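# Upright the enclosure in its marked bay, turning it gently

## Task

Set the enclosure upright so it rests on its base inside the marked bay, and at no point let it spin or rotate quickly.

## Robot and tools

Robots: three identical i2rt Big YAM arms named arm1, arm2 and arm3. Each has six joints, a five-fingered right hand and a wrist camera (arm1_cam_wrist, arm2_cam_wrist, arm3_cam_wrist). Two room cameras, cam_high and cam_low, are fixed. All images are 672x504 pixels. Each hand reaches roughly 1.07 m from its joint 1 axis.

Frame: one shared scene frame in metres, origin on the floor, +z up. Each foot (base_link) faces along its own +x. arm1 foot: x=-0.988 y=+0.322 z=+0.354, quat_wxyz=(+1.000, +0.000, +0.000, +0.007). arm2: x=-0.976 y=-0.321 z=+0.334, quat_wxyz=(+1.000, +0.000, -0.001, +0.010). arm3: x=+0.859 y=+0.010 z=+0.613, quat_wxyz=(+0.020, -0.004, +0.005, -1.000), so it sits opposite the other two and faces them.

Hand point: 0.045 m ahead of the palm. Its +z runs along straight fingers, +y points out of the palm, +x goes across the palm away from the thumb. With joints 1, 5, 6 at 0 and the hand level and forward, the palm is down and the thumb on the left. The wrist camera is on the little-finger side; with joint6 near -1.3 its view is upright and the palm faces right. A wrist bracket on the little-finger side sticks out and can strike things. A thumb-opposed wrap holds objects about 0.035 to 0.065 m thick; a handle as thin as 0.025 m also works.

Tool move: arguments arm1, arm2, arm3 (one separate object per robot; omit a robot to leave it on its old command) and cameras (list of names, or ["all"], or []). Inside a robot's object:
- joints: absolute targets by name. joint1_rad -2.879 to 2.879 (base turn, positive counter-clockwise from above); joint2_rad 0 to 3.141 (shoulder, positive lifts then swings forward); joint3_rad 0 to 3.019 (elbow, positive opens); joint4_rad -1.692 to 1.57 (hand pitch, positive tips fingers up); joint5_rad -1.57 to 1.57 (sideways swing, positive to the arm's right); joint6_rad -2.094 to 2.094 (roll, positive clockwise viewed from behind the hand). Radians. Finger keys hand_little, hand_ring, hand_middle, hand_index, hand_thumb_bend, hand_thumb_turn run -1 (closed; for thumb_turn, in front of the palm) to +1 (open/straight; thumb beside palm). hand_force_limit -1 to 1 maps linearly to about 0 to 10 N at the fingertip (15 N for thumb motors). hand_speed -0.96 to 1 (full speed from +0.48). At start force limit is 0 and speed -0.8.
- target: one list of 7 numbers [x, y, z, qw, qx, qy, qz], an absolute hand-point pose in the scene frame, metres; the hand follows a straight line to it from hand_target. When target is given, joints may only hold hand keys.
- speed: top path speed, 0.002 to 0.5 m/s (default 0.25); rotation limited to twice that in rad/s. Only valid with target.
- min_time_s: 0.1 to 8 s, lower bound on the duration of that arm's joint moves.
Paths last 0.5 to 10 s; an action at most 15 s. All hand paths of one action finish together. Paths ignore obstacles and other arms; hands lag, stray, may exceed speed near full stretch, and often settle a centimetre or more off. An unknown key makes the call invalid; an out-of-range value gets it refused, and a refusal cancels the reply's later move, wait and finished_scene calls.

Tool wait: seconds 0 to 10, optional cameras; commands nothing. zoom_image: camera plus region [x0, y0, x1, y1] in pixels from the top-left, each side at most 504; only cameras in the latest images. show_instructions: no arguments, shows reference pages. finished_scene: scene (current scene number); irreversible, the result must hold without the robots.

Results: each robot reports joint_positions (arm joints, hand motors on their -1..1 scale, plus the two settings), Joint velocities (rad/s; "within noise" when still), joint torques (offset, noisy, entries 3 and 4 wrap at ±28 N m), hand (measured pose) and hand_target (pose at held joint targets), joint_status, hand_status, hand_stopped_by (six words for little, ring, middle, index, thumb_bend, thumb_turn: moving, target, force, stalled, fault), per-motor loads in N (positive = pushed open), and on_its_own (uncommanded behaviour; "held at" is a target). The "move" line gives each moved robot done or its worst status. "pictures" lists image order; images may be slightly older than the state. Robots under "as last shown" read "not commanded" and repeat earlier values. off_target: stopped short, may still push. time_out: the arm keeps pushing toward a nearby clipped target; send current positions to relax. not_followed, "joint command not followed" or "pose unreachable": a collision check held the arm back and may keep retrying.

Gripping: a motor moves only when its target changes (by 0.002 or more) and stops at target or on reaching hand_force_limit. For a soft grip use hand_speed -0.94 or lower. A closing target sent while load already meets the limit is wasted. To squeeze more, raise the limit and send a more-closed target; to release, send a more-open one. A lost grip shows as loads near 0.

Avoid: pressing robots together (including one hand gripping another's fingers), hard hits on fixed or heavy things, dropping or releasing a moving part, knocking anything off the work area or onto the floor, and letting the enclosure rotate fast. Arms keep pushing after contact; sustained pushing, long stretched holds or unreachable poses heat motors (MOTOR HOT at 85 °C; at 100 °C an OVER-TEMPERATURE FAULT drops the arm, keys then read limit_stop_at_motor_heat, so resend targets). Loose objects may occasionally be nudged by the scene.

Each tool is called after "Emit:" by a JSON object that holds its "name" and its "arguments".

Reference images:

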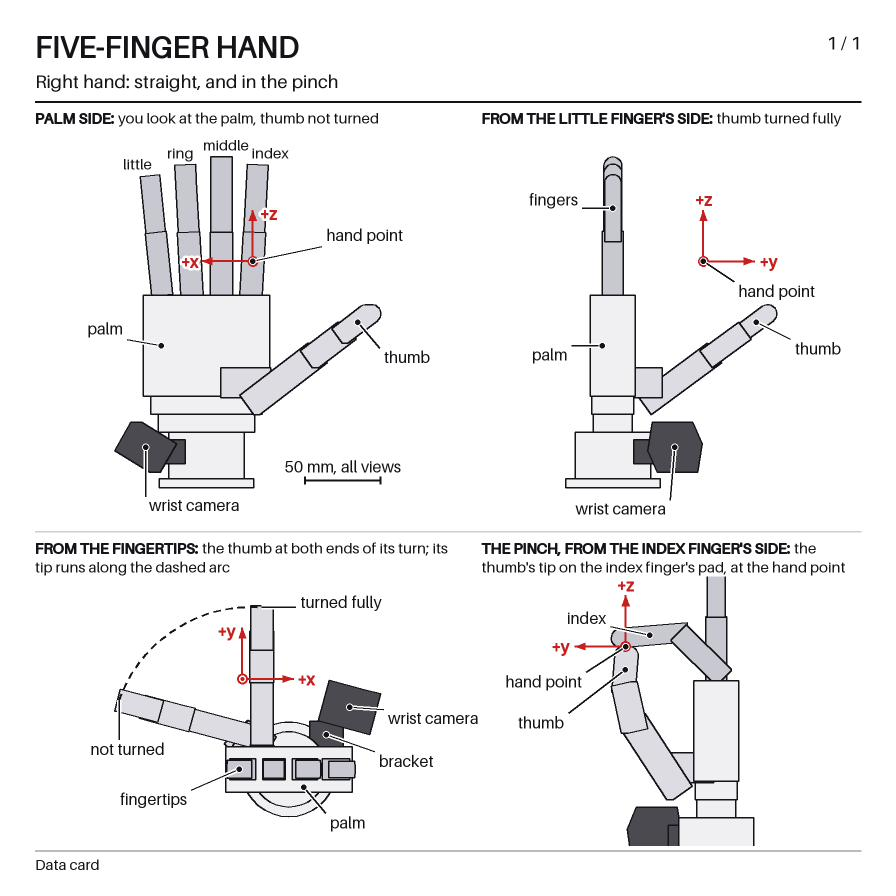

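## Session

Emit:
{"name": "move", "arguments": {}}

Scene clock: 0.00 s.
Joint torques (N m): no reading
Motor temperatures (°C): arm1=[26 24 27 25 29 26] | arm2=[30 25 30 26 29 25] | arm3=[25 23 23 27 30 22]
Heat: arm1: hottest joint5_rad 29 °C; arm2: hottest joint1_rad 30 °C; arm3: hottest joint5_rad 30 °C.
Joint velocities: within noise
arm1.joint_positions: joint1_rad=-0.047 joint2_rad=+0.545 joint3_rad=+1.359 joint4_rad=-1.205 joint5_rad=+0.065 joint6_rad=-1.421 hand_little=+1.000 hand_ring=+1.000 hand_middle=+1.000 hand_index=+1.000 hand_thumb_turn=+1.000 hand_thumb_bend=+1.000 hand_force_limit=+0.000 hand_speed=-0.800
arm1.joint_status: not commanded
arm1.hand_stopped_by: target,target,target,target,target,target
arm1.little_load_n: 0.0
arm1.ring_load_n: 0.0
arm1.middle_load_n: -0.5
arm1.index_load_n: 0.0
arm1.thumb_bend_load_n: 0.0
arm1.thumb_turn_load_n: 0.0
arm1.hand: x=-0.7652 y=+0.2459 z=+0.8795 quat_wxyz=(-0.005, +0.826, -0.094, +0.556) (m; scene frame)
arm1.hand_target: x=-0.7678 y=+0.2460 z=+0.8888 quat_wxyz=(-0.006, +0.820, -0.094, +0.565) (m; scene frame)
arm1.hand_status: not commanded
arm2.joint_positions: joint1_rad=-0.038 joint2_rad=+0.632 joint3_rad=+1.432 joint4_rad=-1.451 joint5_rad=+0.183 joint6_rad=-1.369 hand_little=+1.000 hand_ring=+1.000 hand_middle=+1.000 hand_index=+1.000 hand_thumb_turn=+1.000 hand_thumb_bend=+1.000 hand_force_limit=+0.000 hand_speed=-0.800
arm2.joint_status: not commanded
arm2.hand_stopped_by: target,target,target,target,target,target
arm2.little_load_n: 0.0
arm2.ring_load_n: 0.0
arm2.middle_load_n: 0.0
arm2.index_load_n: 0.0
arm2.thumb_bend_load_n: 0.0
arm2.thumb_turn_load_n: 0.0
arm2.hand: x=-0.7781 y=-0.4125 z=+0.8290 quat_wxyz=(+0.040, +0.882, -0.138, +0.448) (m; scene frame)
arm2.hand_target: x=-0.7796 y=-0.4125 z=+0.8368 quat_wxyz=(+0.039, +0.878, -0.139, +0.457) (m; scene frame)
arm2.hand_status: not commanded
arm3.joint_positions: joint1_rad=-0.256 joint2_rad=+0.627 joint3_rad=+1.395 joint4_rad=-1.475 joint5_rad=+0.144 joint6_rad=-1.084 hand_little=+1.000 hand_ring=+1.000 hand_middle=+1.000 hand_index=+1.000 hand_thumb_turn=+1.000 hand_thumb_bend=+1.000 hand_force_limit=+0.000 hand_speed=-0.800
arm3.joint_status: not commanded
arm3.hand_stopped_by: target,target,target,target,target,target
arm3.little_load_n: 0.0
arm3.ring_load_n: 0.0
arm3.middle_load_n: -0.5
arm3.index_load_n: 0.0
arm3.thumb_bend_load_n: 0.0
arm3.thumb_turn_load_n: 0.0
arm3.hand: x=+0.6892 y=+0.1110 z=+1.0767 quat_wxyz=(+0.428, -0.337, -0.838, -0.011) (m; scene frame)
arm3.hand_target: x=+0.6892 y=+0.1109 z=+1.0887 quat_wxyz=(+0.441, -0.336, -0.832, -0.009) (m; scene frame)
arm3.hand_status: not commanded
pictures: arm1_cam_wrist, arm2_cam_wrist, arm3_cam_wrist, cam_high, cam_low

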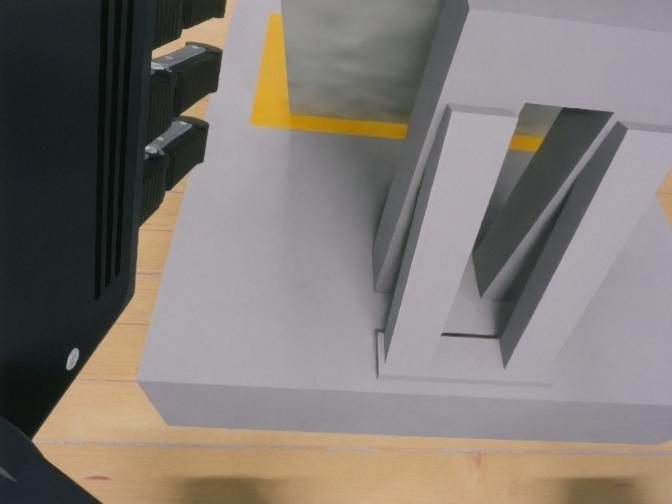

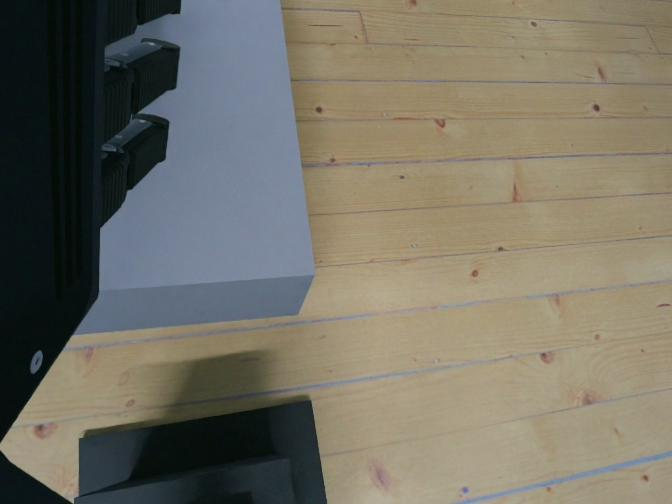

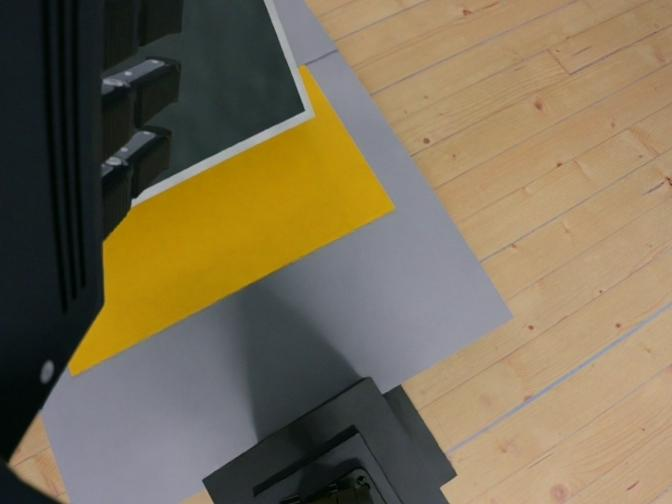

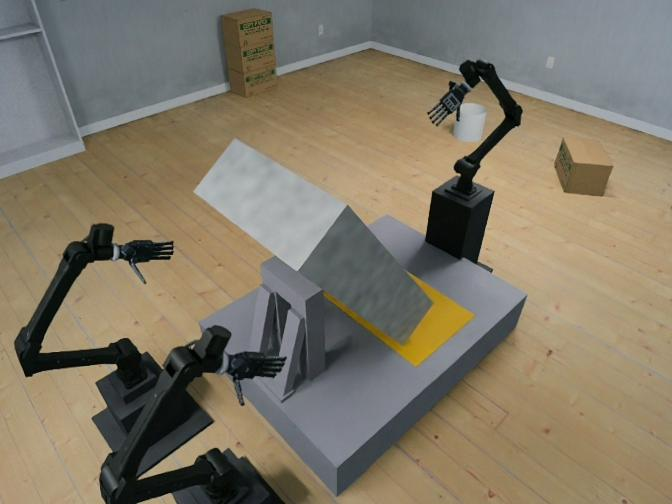

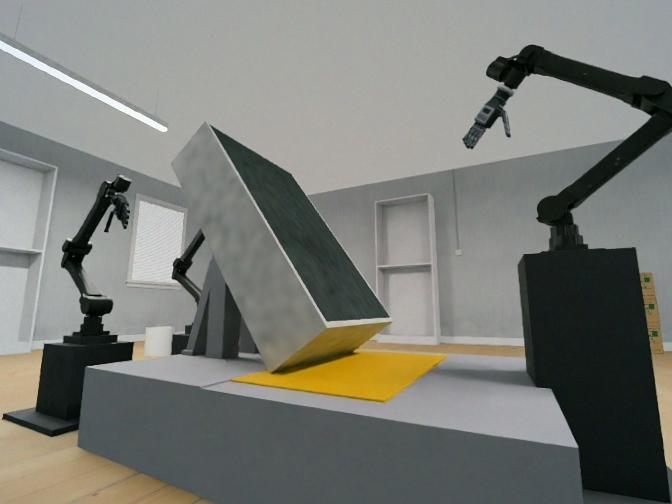

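Emit:
{"name": "zoom_image", "arguments": {"camera": "cam_high", "region": [180, 120, 540, 390]}}

Emit:
{"name": "zoom_image", "arguments": {"camera": "cam_high", "region": [0, 200, 340, 504]}}

Emit:
{"name": "zoom_image", "arguments": {"camera": "cam_low", "region": [60, 100, 480, 440]}}

Scaled by 1.400 from the camera's 672x504 image, which has a finer 960x720 frame.

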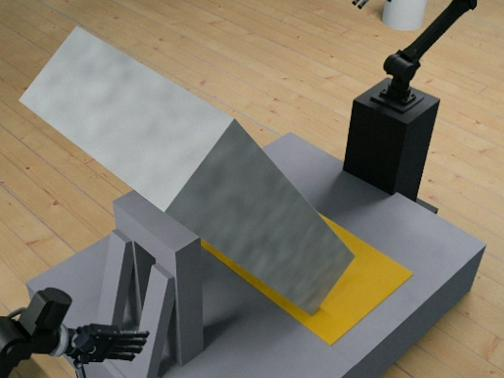

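Scaled by 1.482 from the camera's 672x504 image, which has a finer 960x720 frame.

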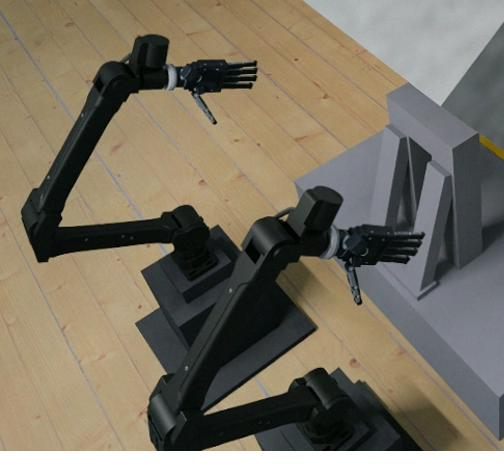

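Scaled by 1.200 from the camera's 672x504 image, which has a finer 960x720 frame.

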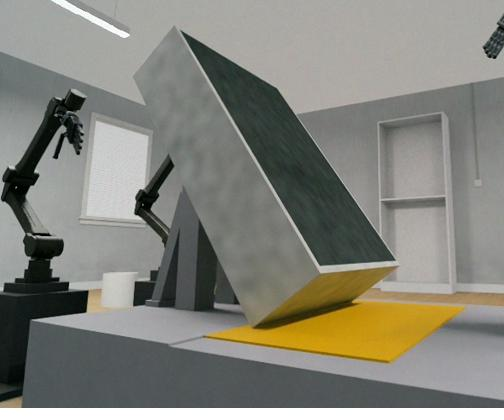

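Emit:
{"name": "zoom_image", "arguments": {"camera": "cam_low", "region": [430, 30, 672, 280]}}

Emit:
{"name": "zoom_image", "arguments": {"camera": "cam_low", "region": [0, 160, 260, 460]}}

Emit:
{"name": "zoom_image", "arguments": {"camera": "cam_high", "region": [400, 40, 560, 290]}}

Scaled by 2.016 from the camera's 672x504 image, which has a finer 960x720 frame.

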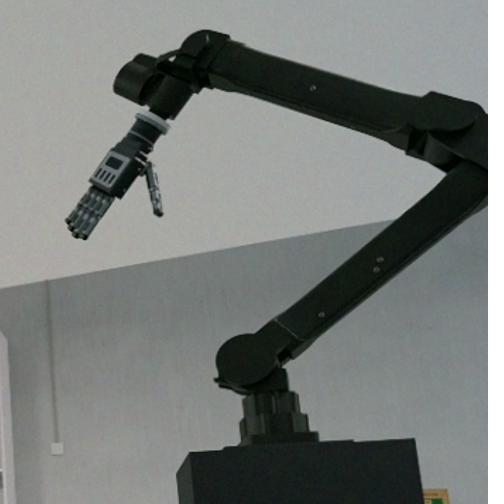

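Scaled by 1.680 from the camera's 672x504 image, which has a finer 960x720 frame.

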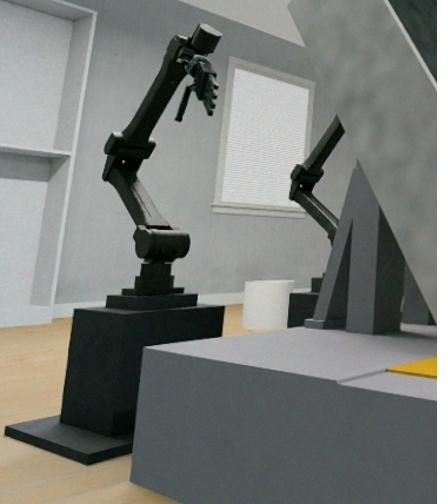

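Scaled by 2.016 from the camera's 672x504 image, which has a finer 960x720 frame.

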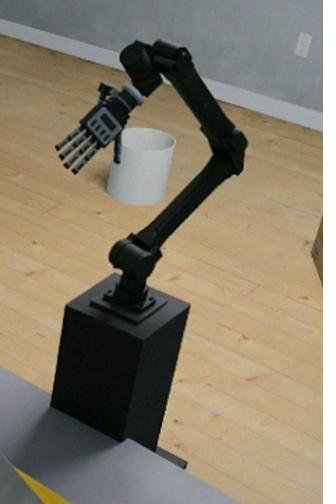

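Emit:
{"name": "zoom_image", "arguments": {"camera": "cam_low", "region": [220, 290, 470, 420]}}

Emit:
{"name": "zoom_image", "arguments": {"camera": "cam_high", "region": [300, 240, 500, 380]}}

Emit:
{"name": "zoom_image", "arguments": {"camera": "arm1_cam_wrist", "region": [200, 0, 672, 400]}}

Scaled by 2.016 from the camera's 672x504 image, which has a finer 960x720 frame.

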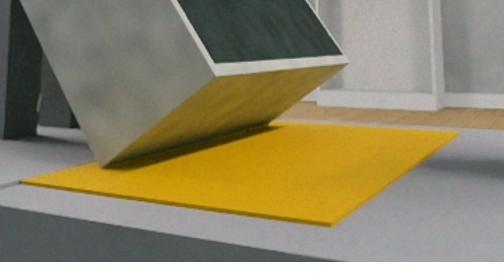

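Scaled by 2.520 from the camera's 672x504 image, which has a finer 960x720 frame.

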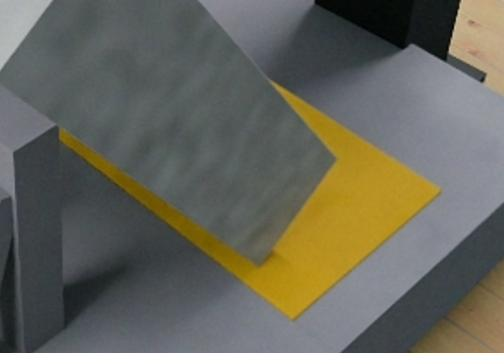

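Scaled by 1.068 from the camera's 672x504 image, which has a finer 960x720 frame.

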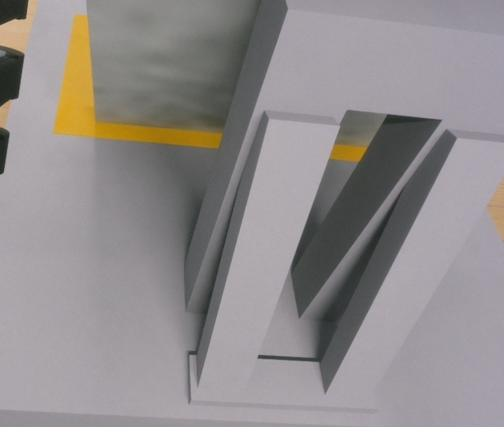

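Emit:
{"name": "zoom_image", "arguments": {"camera": "cam_high", "region": [80, 320, 320, 504]}}

Emit:
{"name": "zoom_image", "arguments": {"camera": "cam_low", "region": [500, 220, 672, 480]}}

Scaled by 2.100 from the camera's 672x504 image, which has a finer 960x720 frame.

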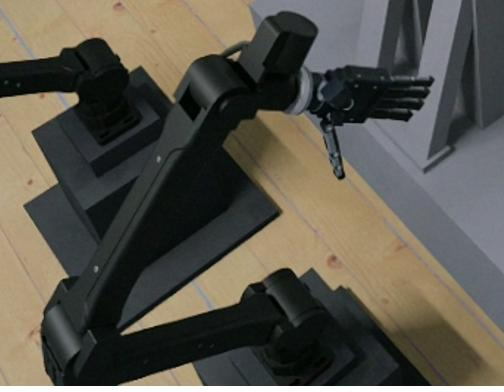

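Scaled by 1.938 from the camera's 672x504 image, which has a finer 960x720 frame.

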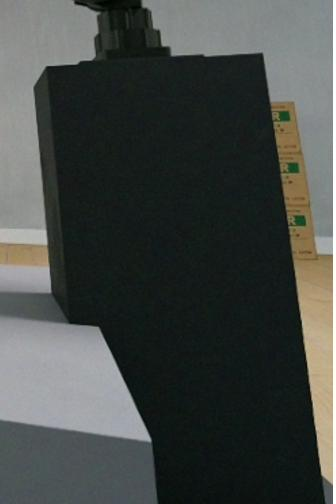

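Emit:
{"name": "move", "arguments": {"arm1": {"target": [-0.50, 0.285, 0.75, 0.325, -0.628, 0.628, -0.325], "speed": 0.2, "joints": {"hand_little": -1, "hand_ring": -1, "hand_middle": -1, "hand_index": -1, "hand_speed": 0.3}}, "arm2": {"target": [-0.50, -0.18, 0.75, 0.325, -0.628, 0.628, -0.325], "speed": 0.2, "joints": {"hand_little": -1, "hand_ring": -1, "hand_middle": -1, "hand_index": -1, "hand_thumb_turn": -1, "hand_speed": 0.3}}, "arm3": {"target": [0.32, 0.0, 1.0, 0.092, -0.701, -0.701, 0.092], "speed": 0.2, "joints": {"hand_little": -1, "hand_ring": -1, "hand_middle": -1, "hand_index": -1, "hand_speed": 0.3}}, "cameras": ["all"]}}

Scene clock: 63.97 s.
Joint torques (N m): arm1=[-1.38 -9.52 12.44 2.84 -0.21 0.13] | arm2=[-1.08 -6.18 12.48 2.28 0.34 0.13] | arm3=[-0.09 -13.16 10.55 0.81 -0.03 0.06]
Motor temperatures (°C): arm1=[26 24 33 24 28 26] | arm2=[29 25 37 26 27 25] | arm3=[25 23 29 27 29 22]
Heat: arm1: hottest joint3_rad 33 °C; arm2: hottest joint3_rad 37 °C; arm3: hottest joint3_rad 29 °C.
move: arm1 off_target; arm2 off_target; arm3 off_target
Joint velocities: arm1=[-0.015 -0.015 -0.012 0.002 0.022 -0.154] | arm2=[within noise] | arm3=[within noise]
arm1.joint_positions: joint1_rad=-0.188 joint2_rad=+1.161 joint3_rad=+1.364 joint4_rad=-0.890 joint5_rad=-0.148 joint6_rad=-0.123 hand_little=-1.000 hand_ring=-1.000 hand_middle=-1.000 hand_index=-1.000 hand_thumb_turn=+1.000 hand_thumb_bend=+1.000 hand_force_limit=+0.000 hand_speed=+0.300
arm1.joint_status: all done
arm1.hand_stopped_by: target,target,target,target,target,target
arm1.little_load_n: 0.0
arm1.ring_load_n: 0.0
arm1.middle_load_n: 0.0
arm1.index_load_n: 0.0
arm1.thumb_bend_load_n: 0.0
arm1.thumb_turn_load_n: -0.5
arm1.hand: x=-0.5153 y=+0.2900 z=+0.7202 quat_wxyz=(-0.307, +0.644, -0.632, +0.303) (m; scene frame)
arm1.hand_target: x=-0.5019 y=+0.2852 z=+0.7498 quat_wxyz=(-0.325, +0.628, -0.628, +0.325) (m; scene frame)
arm1.hand_status: off_target (0.034 m and 3.7 deg from the pose sent, 0.298 m and 81.1 deg at the start)
arm2.joint_positions: joint1_rad=+0.277 joint2_rad=+1.174 joint3_rad=+1.432 joint4_rad=-0.953 joint5_rad=+0.244 joint6_rad=+0.162 hand_little=-1.000 hand_ring=-1.000 hand_middle=-1.000 hand_index=-1.000 hand_thumb_turn=-1.000 hand_thumb_bend=+1.000 hand_force_limit=+0.000 hand_speed=+0.300
arm2.joint_status: all done
arm2.hand_stopped_by: target,target,target,target,target,target
arm2.little_load_n: 0.0
arm2.ring_load_n: 0.0
arm2.middle_load_n: 0.0
arm2.index_load_n: 0.0
arm2.thumb_bend_load_n: 0.0
arm2.thumb_turn_load_n: 0.0
arm2.hand: x=-0.5132 y=-0.1883 z=+0.7223 quat_wxyz=(-0.300, +0.643, -0.630, +0.316) (m; scene frame)
arm2.hand_target: x=-0.5015 y=-0.1805 z=+0.7495 quat_wxyz=(-0.325, +0.628, -0.628, +0.325) (m; scene frame)
arm2.hand_status: off_target (0.032 m and 3.5 deg from the pose sent, 0.371 m and 78.7 deg at the start)
arm3.joint_positions: joint1_rad=-0.083 joint2_rad=+1.768 joint3_rad=+2.169 joint4_rad=-1.668 joint5_rad=-0.026 joint6_rad=-0.048 hand_little=-1.000 hand_ring=-1.000 hand_middle=-1.000 hand_index=-1.000 hand_thumb_turn=+1.000 hand_thumb_bend=+1.000 hand_force_limit=+0.000 hand_speed=+0.300
arm3.joint_status: all done
arm3.hand_stopped_by: target,target,target,target,target,target
arm3.little_load_n: 0.0
arm3.ring_load_n: 0.0
arm3.middle_load_n: 0.0
arm3.index_load_n: 0.0
arm3.thumb_bend_load_n: 0.0
arm3.thumb_turn_load_n: 0.0
arm3.hand: x=+0.3252 y=-0.0041 z=+0.9812 quat_wxyz=(+0.110, -0.694, -0.702, +0.111) (m; scene frame)
arm3.hand_target: x=+0.3211 y=-0.0001 z=+0.9992 quat_wxyz=(+0.123, -0.697, -0.695, +0.125) (m; scene frame)
arm3.hand_status: off_target (0.020 m and 3.1 deg from the pose sent, 0.393 m and 60.7 deg at the start; a joint's target at an end of its range on 46 of 135 steps)
pictures: arm1_cam_wrist, arm2_cam_wrist, arm3_cam_wrist, cam_high, cam_low

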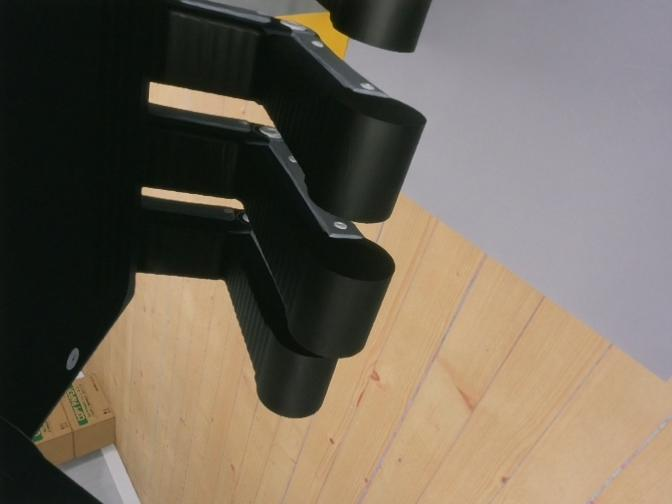

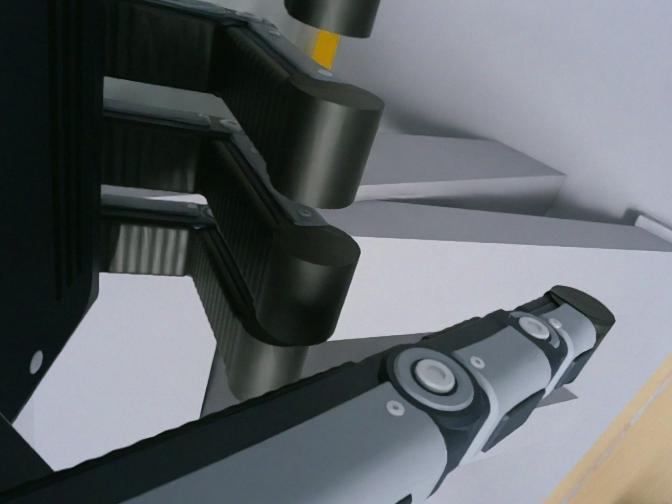

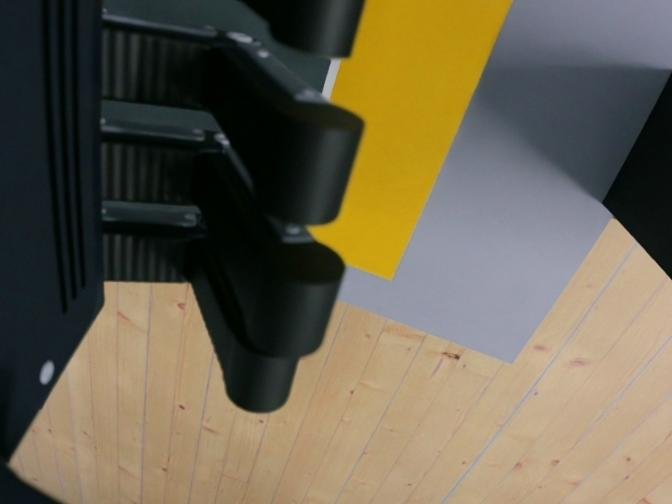

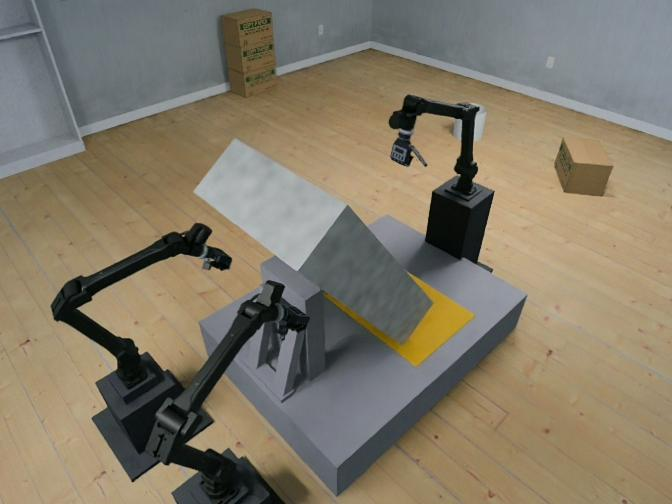

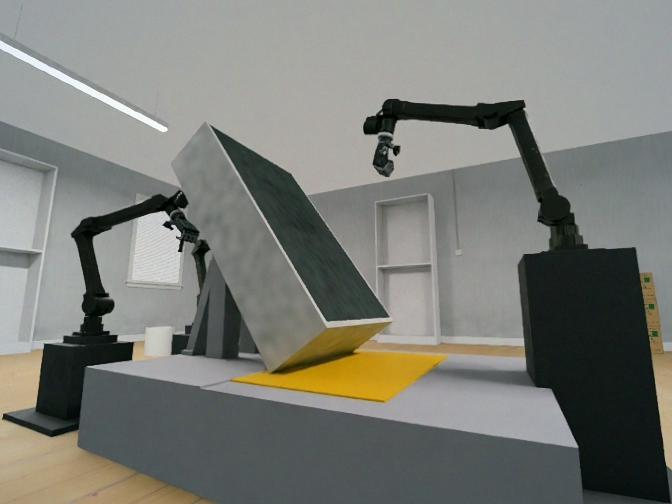

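Emit:
{"name": "zoom_image", "arguments": {"camera": "cam_low", "region": [120, 150, 300, 300]}}

Emit:
{"name": "zoom_image", "arguments": {"camera": "cam_high", "region": [180, 200, 360, 420]}}

Scaled by 2.800 from the camera's 672x504 image, which has a finer 960x720 frame.

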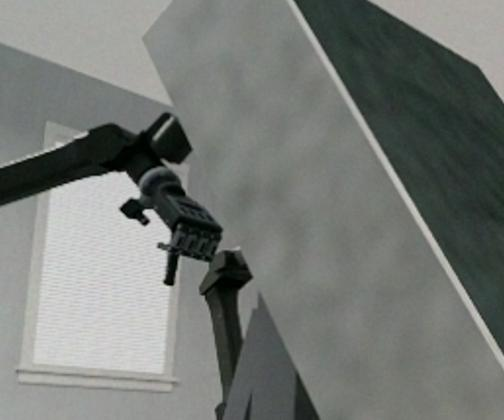

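Scaled by 2.291 from the camera's 672x504 image, which has a finer 960x720 frame.

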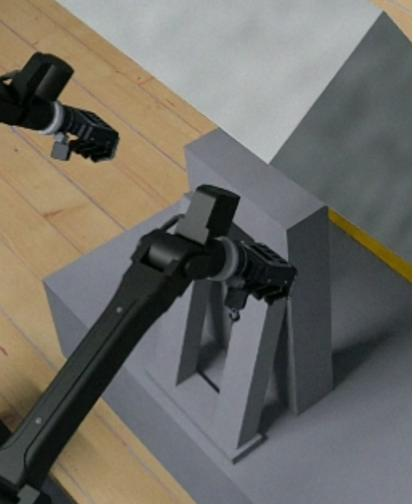

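Emit:
{"name": "move", "arguments": {"arm1": {"target": [-0.457, 0.283, 0.777, 0.395, -0.586, 0.586, -0.395], "speed": 0.15}, "arm2": {"target": [-0.457, -0.175, 0.777, 0.395, -0.586, 0.586, -0.395], "speed": 0.15}, "arm3": {"target": [0.27, 0.0, 1.0, 0.242, -0.6645, -0.6645, 0.242], "speed": 0.15}, "cameras": ["cam_high", "cam_low"]}}

Emit:
{"name": "zoom_image", "arguments": {"camera": "cam_low", "region": [120, 150, 300, 300]}}

Emit:
{"name": "zoom_image", "arguments": {"camera": "cam_high", "region": [180, 200, 360, 420]}}

Scene clock: 71.87 s.
Joint torques (N m): arm1=[-1.38 -10.17 8.51 3.17 -0.24 0.15] | arm2=[-1.08 -7 8.4 2.54 0.3 -0.19] | arm3=[-0.15 -14.86 7.82 2.41 -0.04 0.05]
Motor temperatures (°C): arm1=[26 24 35 24 28 26] | arm2=[29 25 39 26 27 25] | arm3=[25 24 30 27 29 22]
Heat: arm1: hottest joint3_rad 35 °C; arm2: hottest joint3_rad 39 °C; arm3: hottest joint3_rad 30 °C.
move: arm1 done; arm2 done; arm3 off_target
Joint velocities: within noise
arm1.joint_positions: joint1_rad=-0.188 joint2_rad=+1.161 joint3_rad=+1.364 joint4_rad=-0.604 joint5_rad=-0.167 joint6_rad=-0.086 hand_little=-1.000 hand_ring=-1.000 hand_middle=-1.000 hand_index=-1.000 hand_thumb_turn=+1.000 hand_thumb_bend=+1.000 hand_force_limit=+0.000 hand_speed=+0.300
arm1.joint_status: not commanded
arm1.hand_stopped_by: target,target,target,target,target,target
arm1.little_load_n: 0.0
arm1.ring_load_n: 0.0
arm1.middle_load_n: 0.0
arm1.index_load_n: 0.0
arm1.thumb_bend_load_n: 0.0
arm1.thumb_turn_load_n: 0.0
arm1.hand: x=-0.4618 y=+0.2865 z=+0.7761 quat_wxyz=(-0.390, +0.595, -0.582, +0.394) (m; scene frame)
arm1.hand_target: x=-0.4571 y=+0.2830 z=+0.7770 quat_wxyz=(-0.395, +0.587, -0.586, +0.395) (m; scene frame)
arm1.hand_status: done (0.006 m and 1.3 deg from the pose sent, 0.082 m and 16.9 deg at the start)
arm2.joint_positions: joint1_rad=+0.283 joint2_rad=+1.174 joint3_rad=+1.432 joint4_rad=-0.664 joint5_rad=+0.284 joint6_rad=+0.137 hand_little=-1.000 hand_ring=-1.000 hand_middle=-1.000 hand_index=-1.000 hand_thumb_turn=-1.000 hand_thumb_bend=+1.000 hand_force_limit=+0.000 hand_speed=+0.300
arm2.joint_status: not commanded
arm2.hand_stopped_by: target,target,target,target,target,target
arm2.little_load_n: 0.0
arm2.ring_load_n: 0.0
arm2.middle_load_n: 0.0
arm2.index_load_n: 0.0
arm2.thumb_bend_load_n: 0.0
arm2.thumb_turn_load_n: 0.0
arm2.hand: x=-0.4606 y=-0.1786 z=+0.7804 quat_wxyz=(-0.397, +0.580, -0.593, +0.392) (m; scene frame)
arm2.hand_target: x=-0.4571 y=-0.1749 z=+0.7768 quat_wxyz=(-0.395, +0.586, -0.586, +0.395) (m; scene frame)
arm2.hand_status: done (0.006 m and 1.1 deg from the pose sent, 0.079 m and 16.4 deg at the start)
arm3.joint_positions: joint1_rad=-0.083 joint2_rad=+1.640 joint3_rad=+1.931 joint4_rad=-1.225 joint5_rad=-0.039 joint6_rad=-0.041 hand_little=-1.000 hand_ring=-1.000 hand_middle=-1.000 hand_index=-1.000 hand_thumb_turn=+1.000 hand_thumb_bend=+1.000 hand_force_limit=+0.000 hand_speed=+0.300
arm3.joint_status: not commanded
arm3.hand_stopped_by: target,target,target,target,target,target
arm3.little_load_n: 0.0
arm3.ring_load_n: 0.0
arm3.middle_load_n: 0.0
arm3.index_load_n: 0.0
arm3.thumb_bend_load_n: 0.0
arm3.thumb_turn_load_n: 0.0
arm3.hand: x=+0.2693 y=-0.0046 z=+0.9793 quat_wxyz=(+0.224, -0.666, -0.675, +0.225) (m; scene frame)
arm3.hand_target: x=+0.2704 y=-0.0002 z=+0.9999 quat_wxyz=(+0.242, -0.664, -0.665, +0.242) (m; scene frame)
arm3.hand_status: off_target (0.021 m and 3.1 deg from the pose sent, 0.058 m and 22.1 deg at the start)
pictures: cam_high, cam_low

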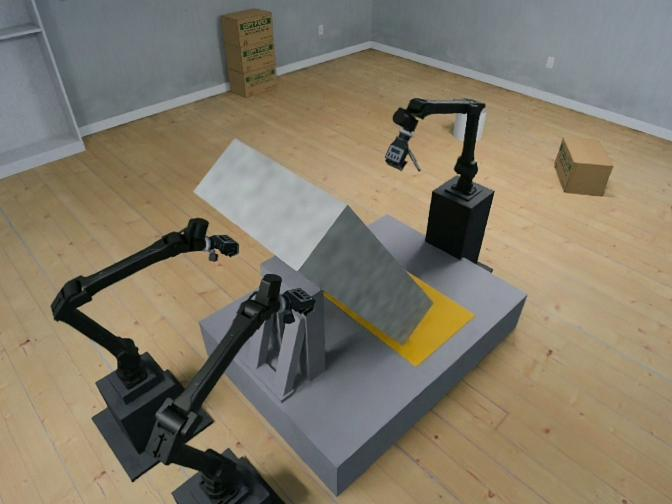

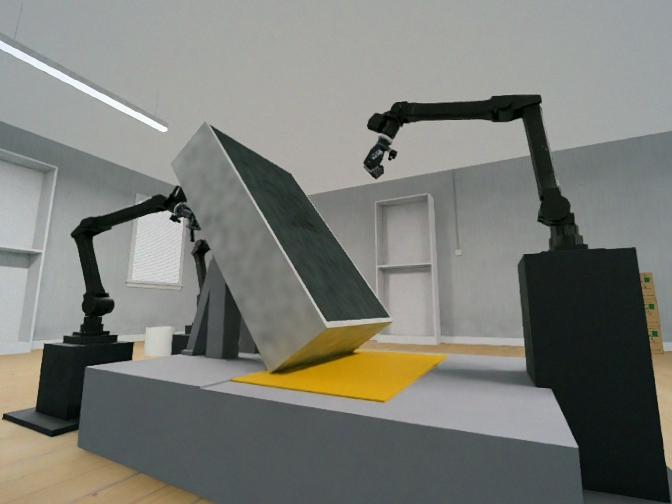

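Scaled by 2.800 from the camera's 672x504 image, which has a finer 960x720 frame.

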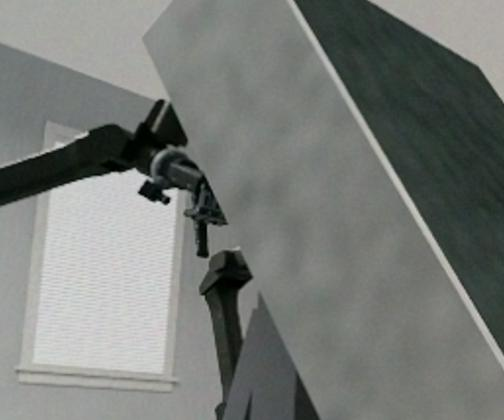

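Scaled by 2.291 from the camera's 672x504 image, which has a finer 960x720 frame.

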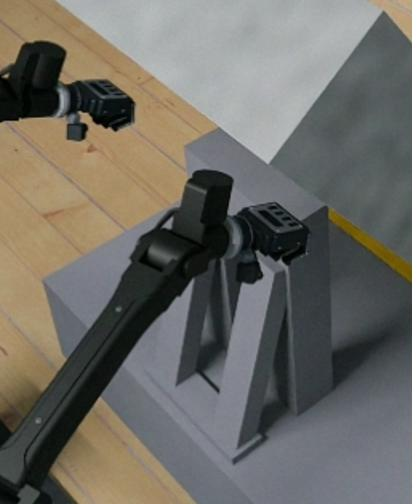

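Emit:
{"name": "move", "arguments": {"arm1": {"target": [-0.421, 0.283, 0.804, 0.395, -0.586, 0.586, -0.395], "speed": 0.05}, "arm2": {"target": [-0.421, -0.175, 0.804, 0.395, -0.586, 0.586, -0.395], "speed": 0.05}, "cameras": ["cam_low"]}}

Emit:
{"name": "zoom_image", "arguments": {"camera": "cam_low", "region": [120, 150, 300, 300]}}

Scene clock: 74.83 s.
Joint torques (N m): arm1=[-0.38 -10.99 12.72 1.77 -0.05 0.14] | arm2=[-2.14 -7.65 12.81 1.63 0.05 -0.19] | arm3=[-0.15 -14.8 7.82 2.47 -0.04 0.06]
Motor temperatures (°C): arm1=[26 24 35 24 27 26] | arm2=[29 25 39 26 27 25] | arm3=[25 24 30 27 28 22]
Heat: arm1: hottest joint3_rad 35 °C; arm2: hottest joint3_rad 39 °C; arm3: hottest joint3_rad 30 °C.
move: arm1 off_target; arm2 off_target
Joint velocities: within noise
arm1.joint_positions: joint1_rad=-0.188 joint2_rad=+1.253 joint3_rad=+1.459 joint4_rad=-0.623 joint5_rad=-0.158 joint6_rad=-0.080 hand_little=-1.000 hand_ring=-1.000 hand_middle=-1.000 hand_index=-1.000 hand_thumb_turn=+1.000 hand_thumb_bend=+1.000 hand_force_limit=+0.000 hand_speed=+0.300
arm1.joint_status: not commanded
arm1.hand_stopped_by: target,target,target,target,target,target
arm1.little_load_n: 0.0
arm1.ring_load_n: 0.0
arm1.middle_load_n: 0.0
arm1.index_load_n: 0.0
arm1.thumb_bend_load_n: 0.0
arm1.thumb_turn_load_n: 0.0
arm1.hand: x=-0.4302 y=+0.2797 z=+0.7808 quat_wxyz=(-0.385, +0.594, -0.589, +0.390) (m; scene frame)
arm1.hand_target: x=-0.4222 y=+0.2831 z=+0.8038 quat_wxyz=(-0.396, +0.586, -0.586, +0.396) (m; scene frame)
arm1.hand_status: off_target (0.025 m and 1.6 deg from the pose sent, 0.050 m and 1.3 deg at the start)
arm2.joint_positions: joint1_rad=+0.271 joint2_rad=+1.265 joint3_rad=+1.526 joint4_rad=-0.691 joint5_rad=+0.266 joint6_rad=+0.125 hand_little=-1.000 hand_ring=-1.000 hand_middle=-1.000 hand_index=-1.000 hand_thumb_turn=-1.000 hand_thumb_bend=+1.000 hand_force_limit=+0.000 hand_speed=+0.300
arm2.joint_status: not commanded
arm2.hand_stopped_by: target,target,target,target,target,target
arm2.little_load_n: 0.0
arm2.ring_load_n: 0.0
arm2.middle_load_n: 0.0
arm2.index_load_n: 0.0
arm2.thumb_bend_load_n: 0.0
arm2.thumb_turn_load_n: 0.0
arm2.hand: x=-0.4306 y=-0.1736 z=+0.7814 quat_wxyz=(-0.388, +0.590, -0.594, +0.386) (m; scene frame)
arm2.hand_target: x=-0.4220 y=-0.1754 z=+0.8036 quat_wxyz=(-0.396, +0.586, -0.586, +0.396) (m; scene frame)
arm2.hand_status: off_target (0.025 m and 1.7 deg from the pose sent, 0.046 m and 1.1 deg at the start)
arm3: as last shown
arm3.joint_positions: joint1_rad=-0.083 joint2_rad=+1.640 joint3_rad=+1.931 joint4_rad=-1.224 joint5_rad=-0.039 joint6_rad=-0.040 hand_little=-1.000 hand_ring=-1.000 hand_middle=-1.000 hand_index=-1.000 hand_thumb_turn=+1.000 hand_thumb_bend=+1.000 hand_force_limit=+0.000 hand_speed=+0.300
arm3.hand: x=+0.2692 y=-0.0046 z=+0.9794 quat_wxyz=(+0.224, -0.666, -0.675, +0.225) (m; scene frame)
arm3.hand_target: x=+0.2704 y=-0.0002 z=+1.0000 quat_wxyz=(+0.242, -0.664, -0.665, +0.242) (m; scene frame)
pictures: cam_low

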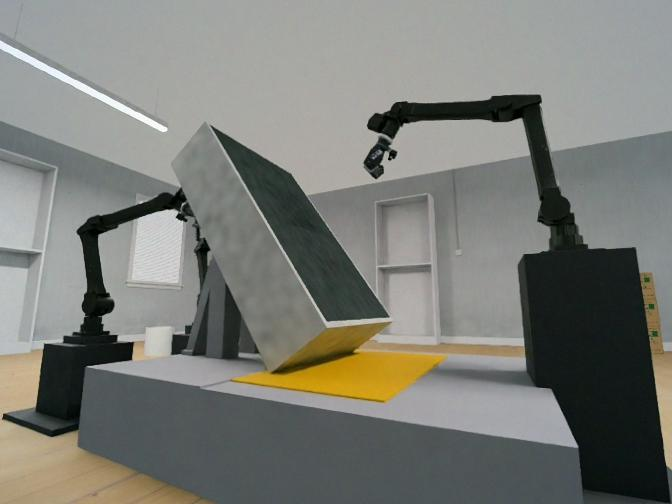

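Scaled by 2.800 from the camera's 672x504 image, which has a finer 960x720 frame.

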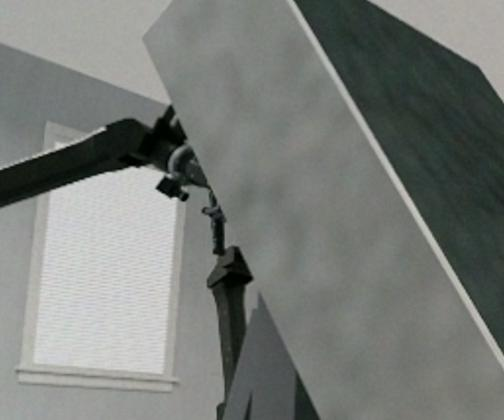

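Emit:
{"name": "move", "arguments": {"arm1": {"target": [-0.381, 0.285, 0.834, 0.395, -0.586, 0.586, -0.395], "speed": 0.04}, "arm2": {"target": [-0.381, -0.178, 0.834, 0.395, -0.586, 0.586, -0.395], "speed": 0.04}, "cameras": ["cam_low", "cam_high"]}}

Emit:
{"name": "zoom_image", "arguments": {"camera": "cam_low", "region": [120, 110, 420, 410]}}

Scene clock: 77.67 s.
Joint torques (N m): arm1=[0.32 -7.47 17.33 2.73 -0.04 0.14] | arm2=[-3.43 -3.02 18.54 2.81 0.04 -0.19] | arm3=[-0.15 -14.86 7.8 2.48 -0.04 0.06]
Motor temperatures (°C): arm1=[26 24 36 24 27 26] | arm2=[29 25 40 26 27 25] | arm3=[25 24 29 27 28 22]
Heat: arm1: hottest joint3_rad 36 °C; arm2: hottest joint3_rad 40 °C; arm3: hottest joint3_rad 29 °C.
move: arm1 off_target; arm2 off_target
Joint velocities: within noise
arm1.joint_positions: joint1_rad=-0.180 joint2_rad=+1.310 joint3_rad=+1.568 joint4_rad=-0.709 joint5_rad=-0.141 joint6_rad=-0.072 hand_little=-1.000 hand_ring=-1.000 hand_middle=-1.000 hand_index=-1.000 hand_thumb_turn=+1.000 hand_thumb_bend=+1.000 hand_force_limit=+0.000 hand_speed=+0.300
arm1.joint_status: not commanded
arm1.hand_stopped_by: target,target,target,target,target,target
arm1.little_load_n: 0.0
arm1.ring_load_n: 0.0
arm1.middle_load_n: 0.0
arm1.index_load_n: 0.0
arm1.thumb_bend_load_n: 0.0
arm1.thumb_turn_load_n: -0.5
arm1.hand: x=-0.4180 y=+0.2797 z=+0.7949 quat_wxyz=(-0.375, +0.596, -0.600, +0.379) (m; scene frame)
arm1.hand_target: x=-0.3867 y=+0.2855 z=+0.8318 quat_wxyz=(-0.397, +0.585, -0.586, +0.396) (m; scene frame)
arm1.hand_status: off_target (0.054 m and 3.6 deg from the pose sent, 0.073 m and 1.6 deg at the start)
arm2.joint_positions: joint1_rad=+0.259 joint2_rad=+1.301 joint3_rad=+1.608 joint4_rad=-0.779 joint5_rad=+0.238 joint6_rad=+0.112 hand_little=-1.000 hand_ring=-1.000 hand_middle=-1.000 hand_index=-1.000 hand_thumb_turn=-1.000 hand_thumb_bend=+1.000 hand_force_limit=+0.000 hand_speed=+0.300
arm2.joint_status: not commanded
arm2.hand_stopped_by: target,target,target,target,target,target
arm2.little_load_n: 0.0
arm2.ring_load_n: 0.0
arm2.middle_load_n: 0.0
arm2.index_load_n: 0.0
arm2.thumb_bend_load_n: 0.0
arm2.thumb_turn_load_n: 0.0
arm2.hand: x=-0.4287 y=-0.1748 z=+0.7900 quat_wxyz=(-0.375, +0.606, -0.594, +0.373) (m; scene frame)
arm2.hand_target: x=-0.3887 y=-0.1802 z=+0.8308 quat_wxyz=(-0.397, +0.585, -0.585, +0.397) (m; scene frame)
arm2.hand_status: off_target (0.065 m and 4.2 deg from the pose sent, 0.072 m and 1.6 deg at the start)
arm3: as last shown
pictures: cam_high, cam_low

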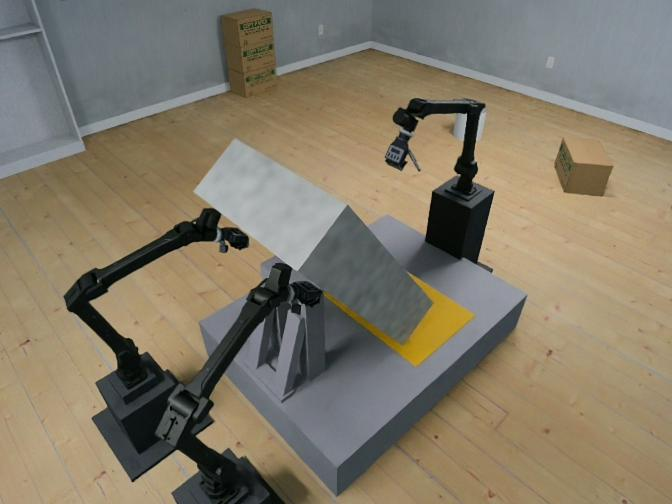

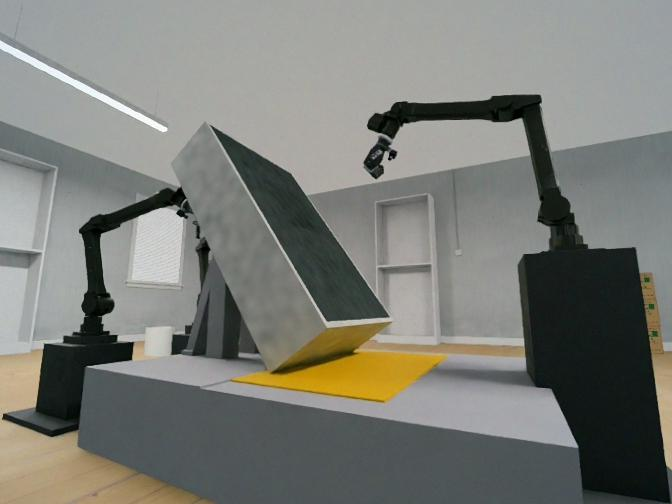

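Scaled by 1.680 from the camera's 672x504 image, which has a finer 960x720 frame.

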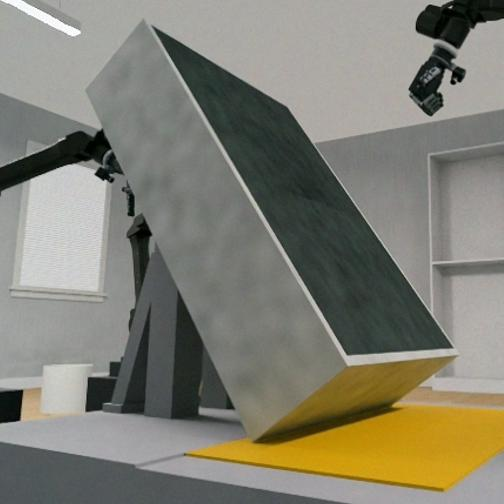

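Emit:
{"name": "move", "arguments": {"arm1": {"target": [-0.345, 0.287, 0.861, 0.395, -0.586, 0.586, -0.395], "speed": 0.04}, "arm2": {"target": [-0.345, -0.178, 0.861, 0.395, -0.586, 0.586, -0.395], "speed": 0.04}, "cameras": ["cam_low", "cam_high"]}}

Emit:
{"name": "zoom_image", "arguments": {"camera": "cam_low", "region": [120, 110, 420, 410]}}

Scene clock: 81.23 s.
Joint torques (N m): arm1=[0.56 -9.11 17.78 3.12 -0.04 0.13] | arm2=[-3.25 -4.84 18.77 3.29 0.03 -0.19] | arm3=[-0.15 -14.86 7.8 2.47 -0.04 0.07]
Motor temperatures (°C): arm1=[26 24 37 24 27 26] | arm2=[29 25 42 26 27 25] | arm3=[25 24 29 27 28 22]
Heat: arm1: hottest joint3_rad 37 °C; arm2: hottest joint3_rad 42 °C; arm3: hottest joint3_rad 29 °C.
move: arm1 off_target; arm2 off_target
Joint velocities: within noise
arm1.joint_positions: joint1_rad=-0.167 joint2_rad=+1.424 joint3_rad=+1.756 joint4_rad=-0.795 joint5_rad=-0.128 joint6_rad=-0.065 hand_little=-1.000 hand_ring=-1.000 hand_middle=-1.000 hand_index=-1.000 hand_thumb_turn=+1.000 hand_thumb_bend=+1.000 hand_force_limit=+0.000 hand_speed=+0.300
arm1.joint_status: not commanded
arm1.hand_stopped_by: target,target,target,target,target,target
arm1.little_load_n: 0.0
arm1.ring_load_n: 0.0
arm1.middle_load_n: 0.0
arm1.index_load_n: 0.0
arm1.thumb_bend_load_n: 0.0
arm1.thumb_turn_load_n: 0.0
arm1.hand: x=-0.3843 y=+0.2793 z=+0.8209 quat_wxyz=(-0.371, +0.598, -0.604, +0.376) (m; scene frame)
arm1.hand_target: x=-0.3518 y=+0.2878 z=+0.8584 quat_wxyz=(-0.397, +0.585, -0.585, +0.396) (m; scene frame)
arm1.hand_status: off_target (0.057 m and 4.3 deg from the pose sent, 0.099 m and 3.6 deg at the start)
arm2.joint_positions: joint1_rad=+0.238 joint2_rad=+1.421 joint3_rad=+1.802 joint4_rad=-0.868 joint5_rad=+0.221 joint6_rad=+0.103 hand_little=-1.000 hand_ring=-1.000 hand_middle=-1.000 hand_index=-1.000 hand_thumb_turn=-1.000 hand_thumb_bend=+1.000 hand_force_limit=+0.000 hand_speed=+0.300
arm2.joint_status: not commanded
arm2.hand_stopped_by: target,target,target,target,target,target
arm2.little_load_n: 0.0
arm2.ring_load_n: 0.0
arm2.middle_load_n: 0.0
arm2.index_load_n: 0.0
arm2.thumb_bend_load_n: 0.0
arm2.thumb_turn_load_n: 0.0
arm2.hand: x=-0.3940 y=-0.1747 z=+0.8153 quat_wxyz=(-0.369, +0.609, -0.597, +0.370) (m; scene frame)
arm2.hand_target: x=-0.3538 y=-0.1804 z=+0.8572 quat_wxyz=(-0.397, +0.585, -0.585, +0.398) (m; scene frame)
arm2.hand_status: off_target (0.067 m and 5.1 deg from the pose sent, 0.110 m and 4.2 deg at the start)
arm3: as last shown
arm3.thumb_turn_load_n: -0.5
pictures: cam_high, cam_low

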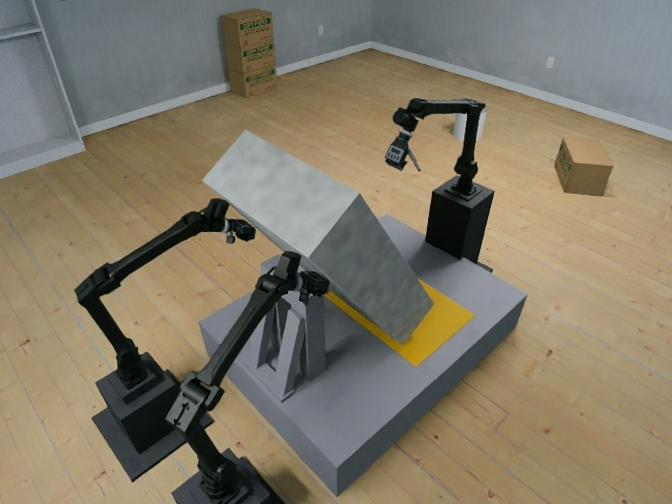

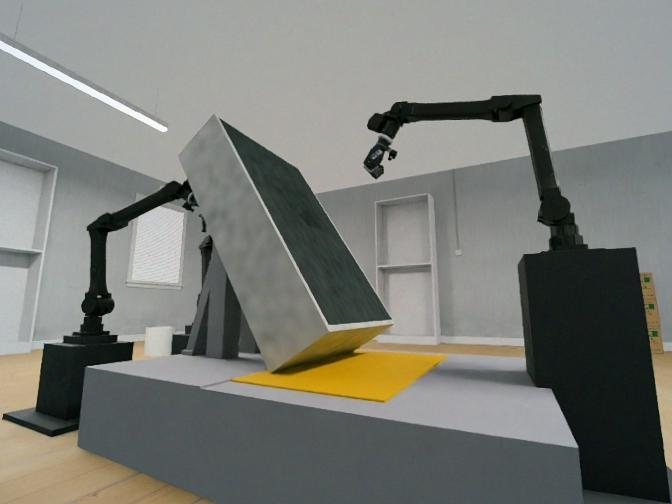

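Scaled by 1.680 from the camera's 672x504 image, which has a finer 960x720 frame.

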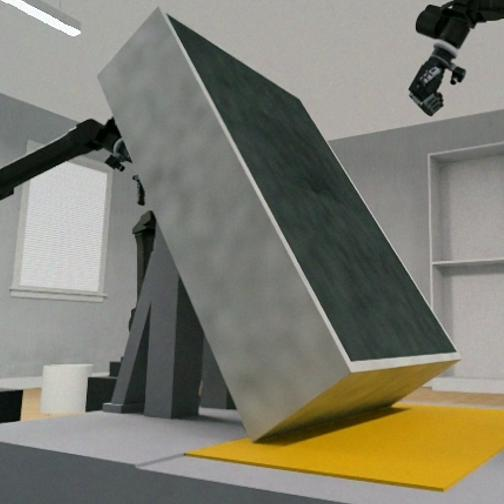

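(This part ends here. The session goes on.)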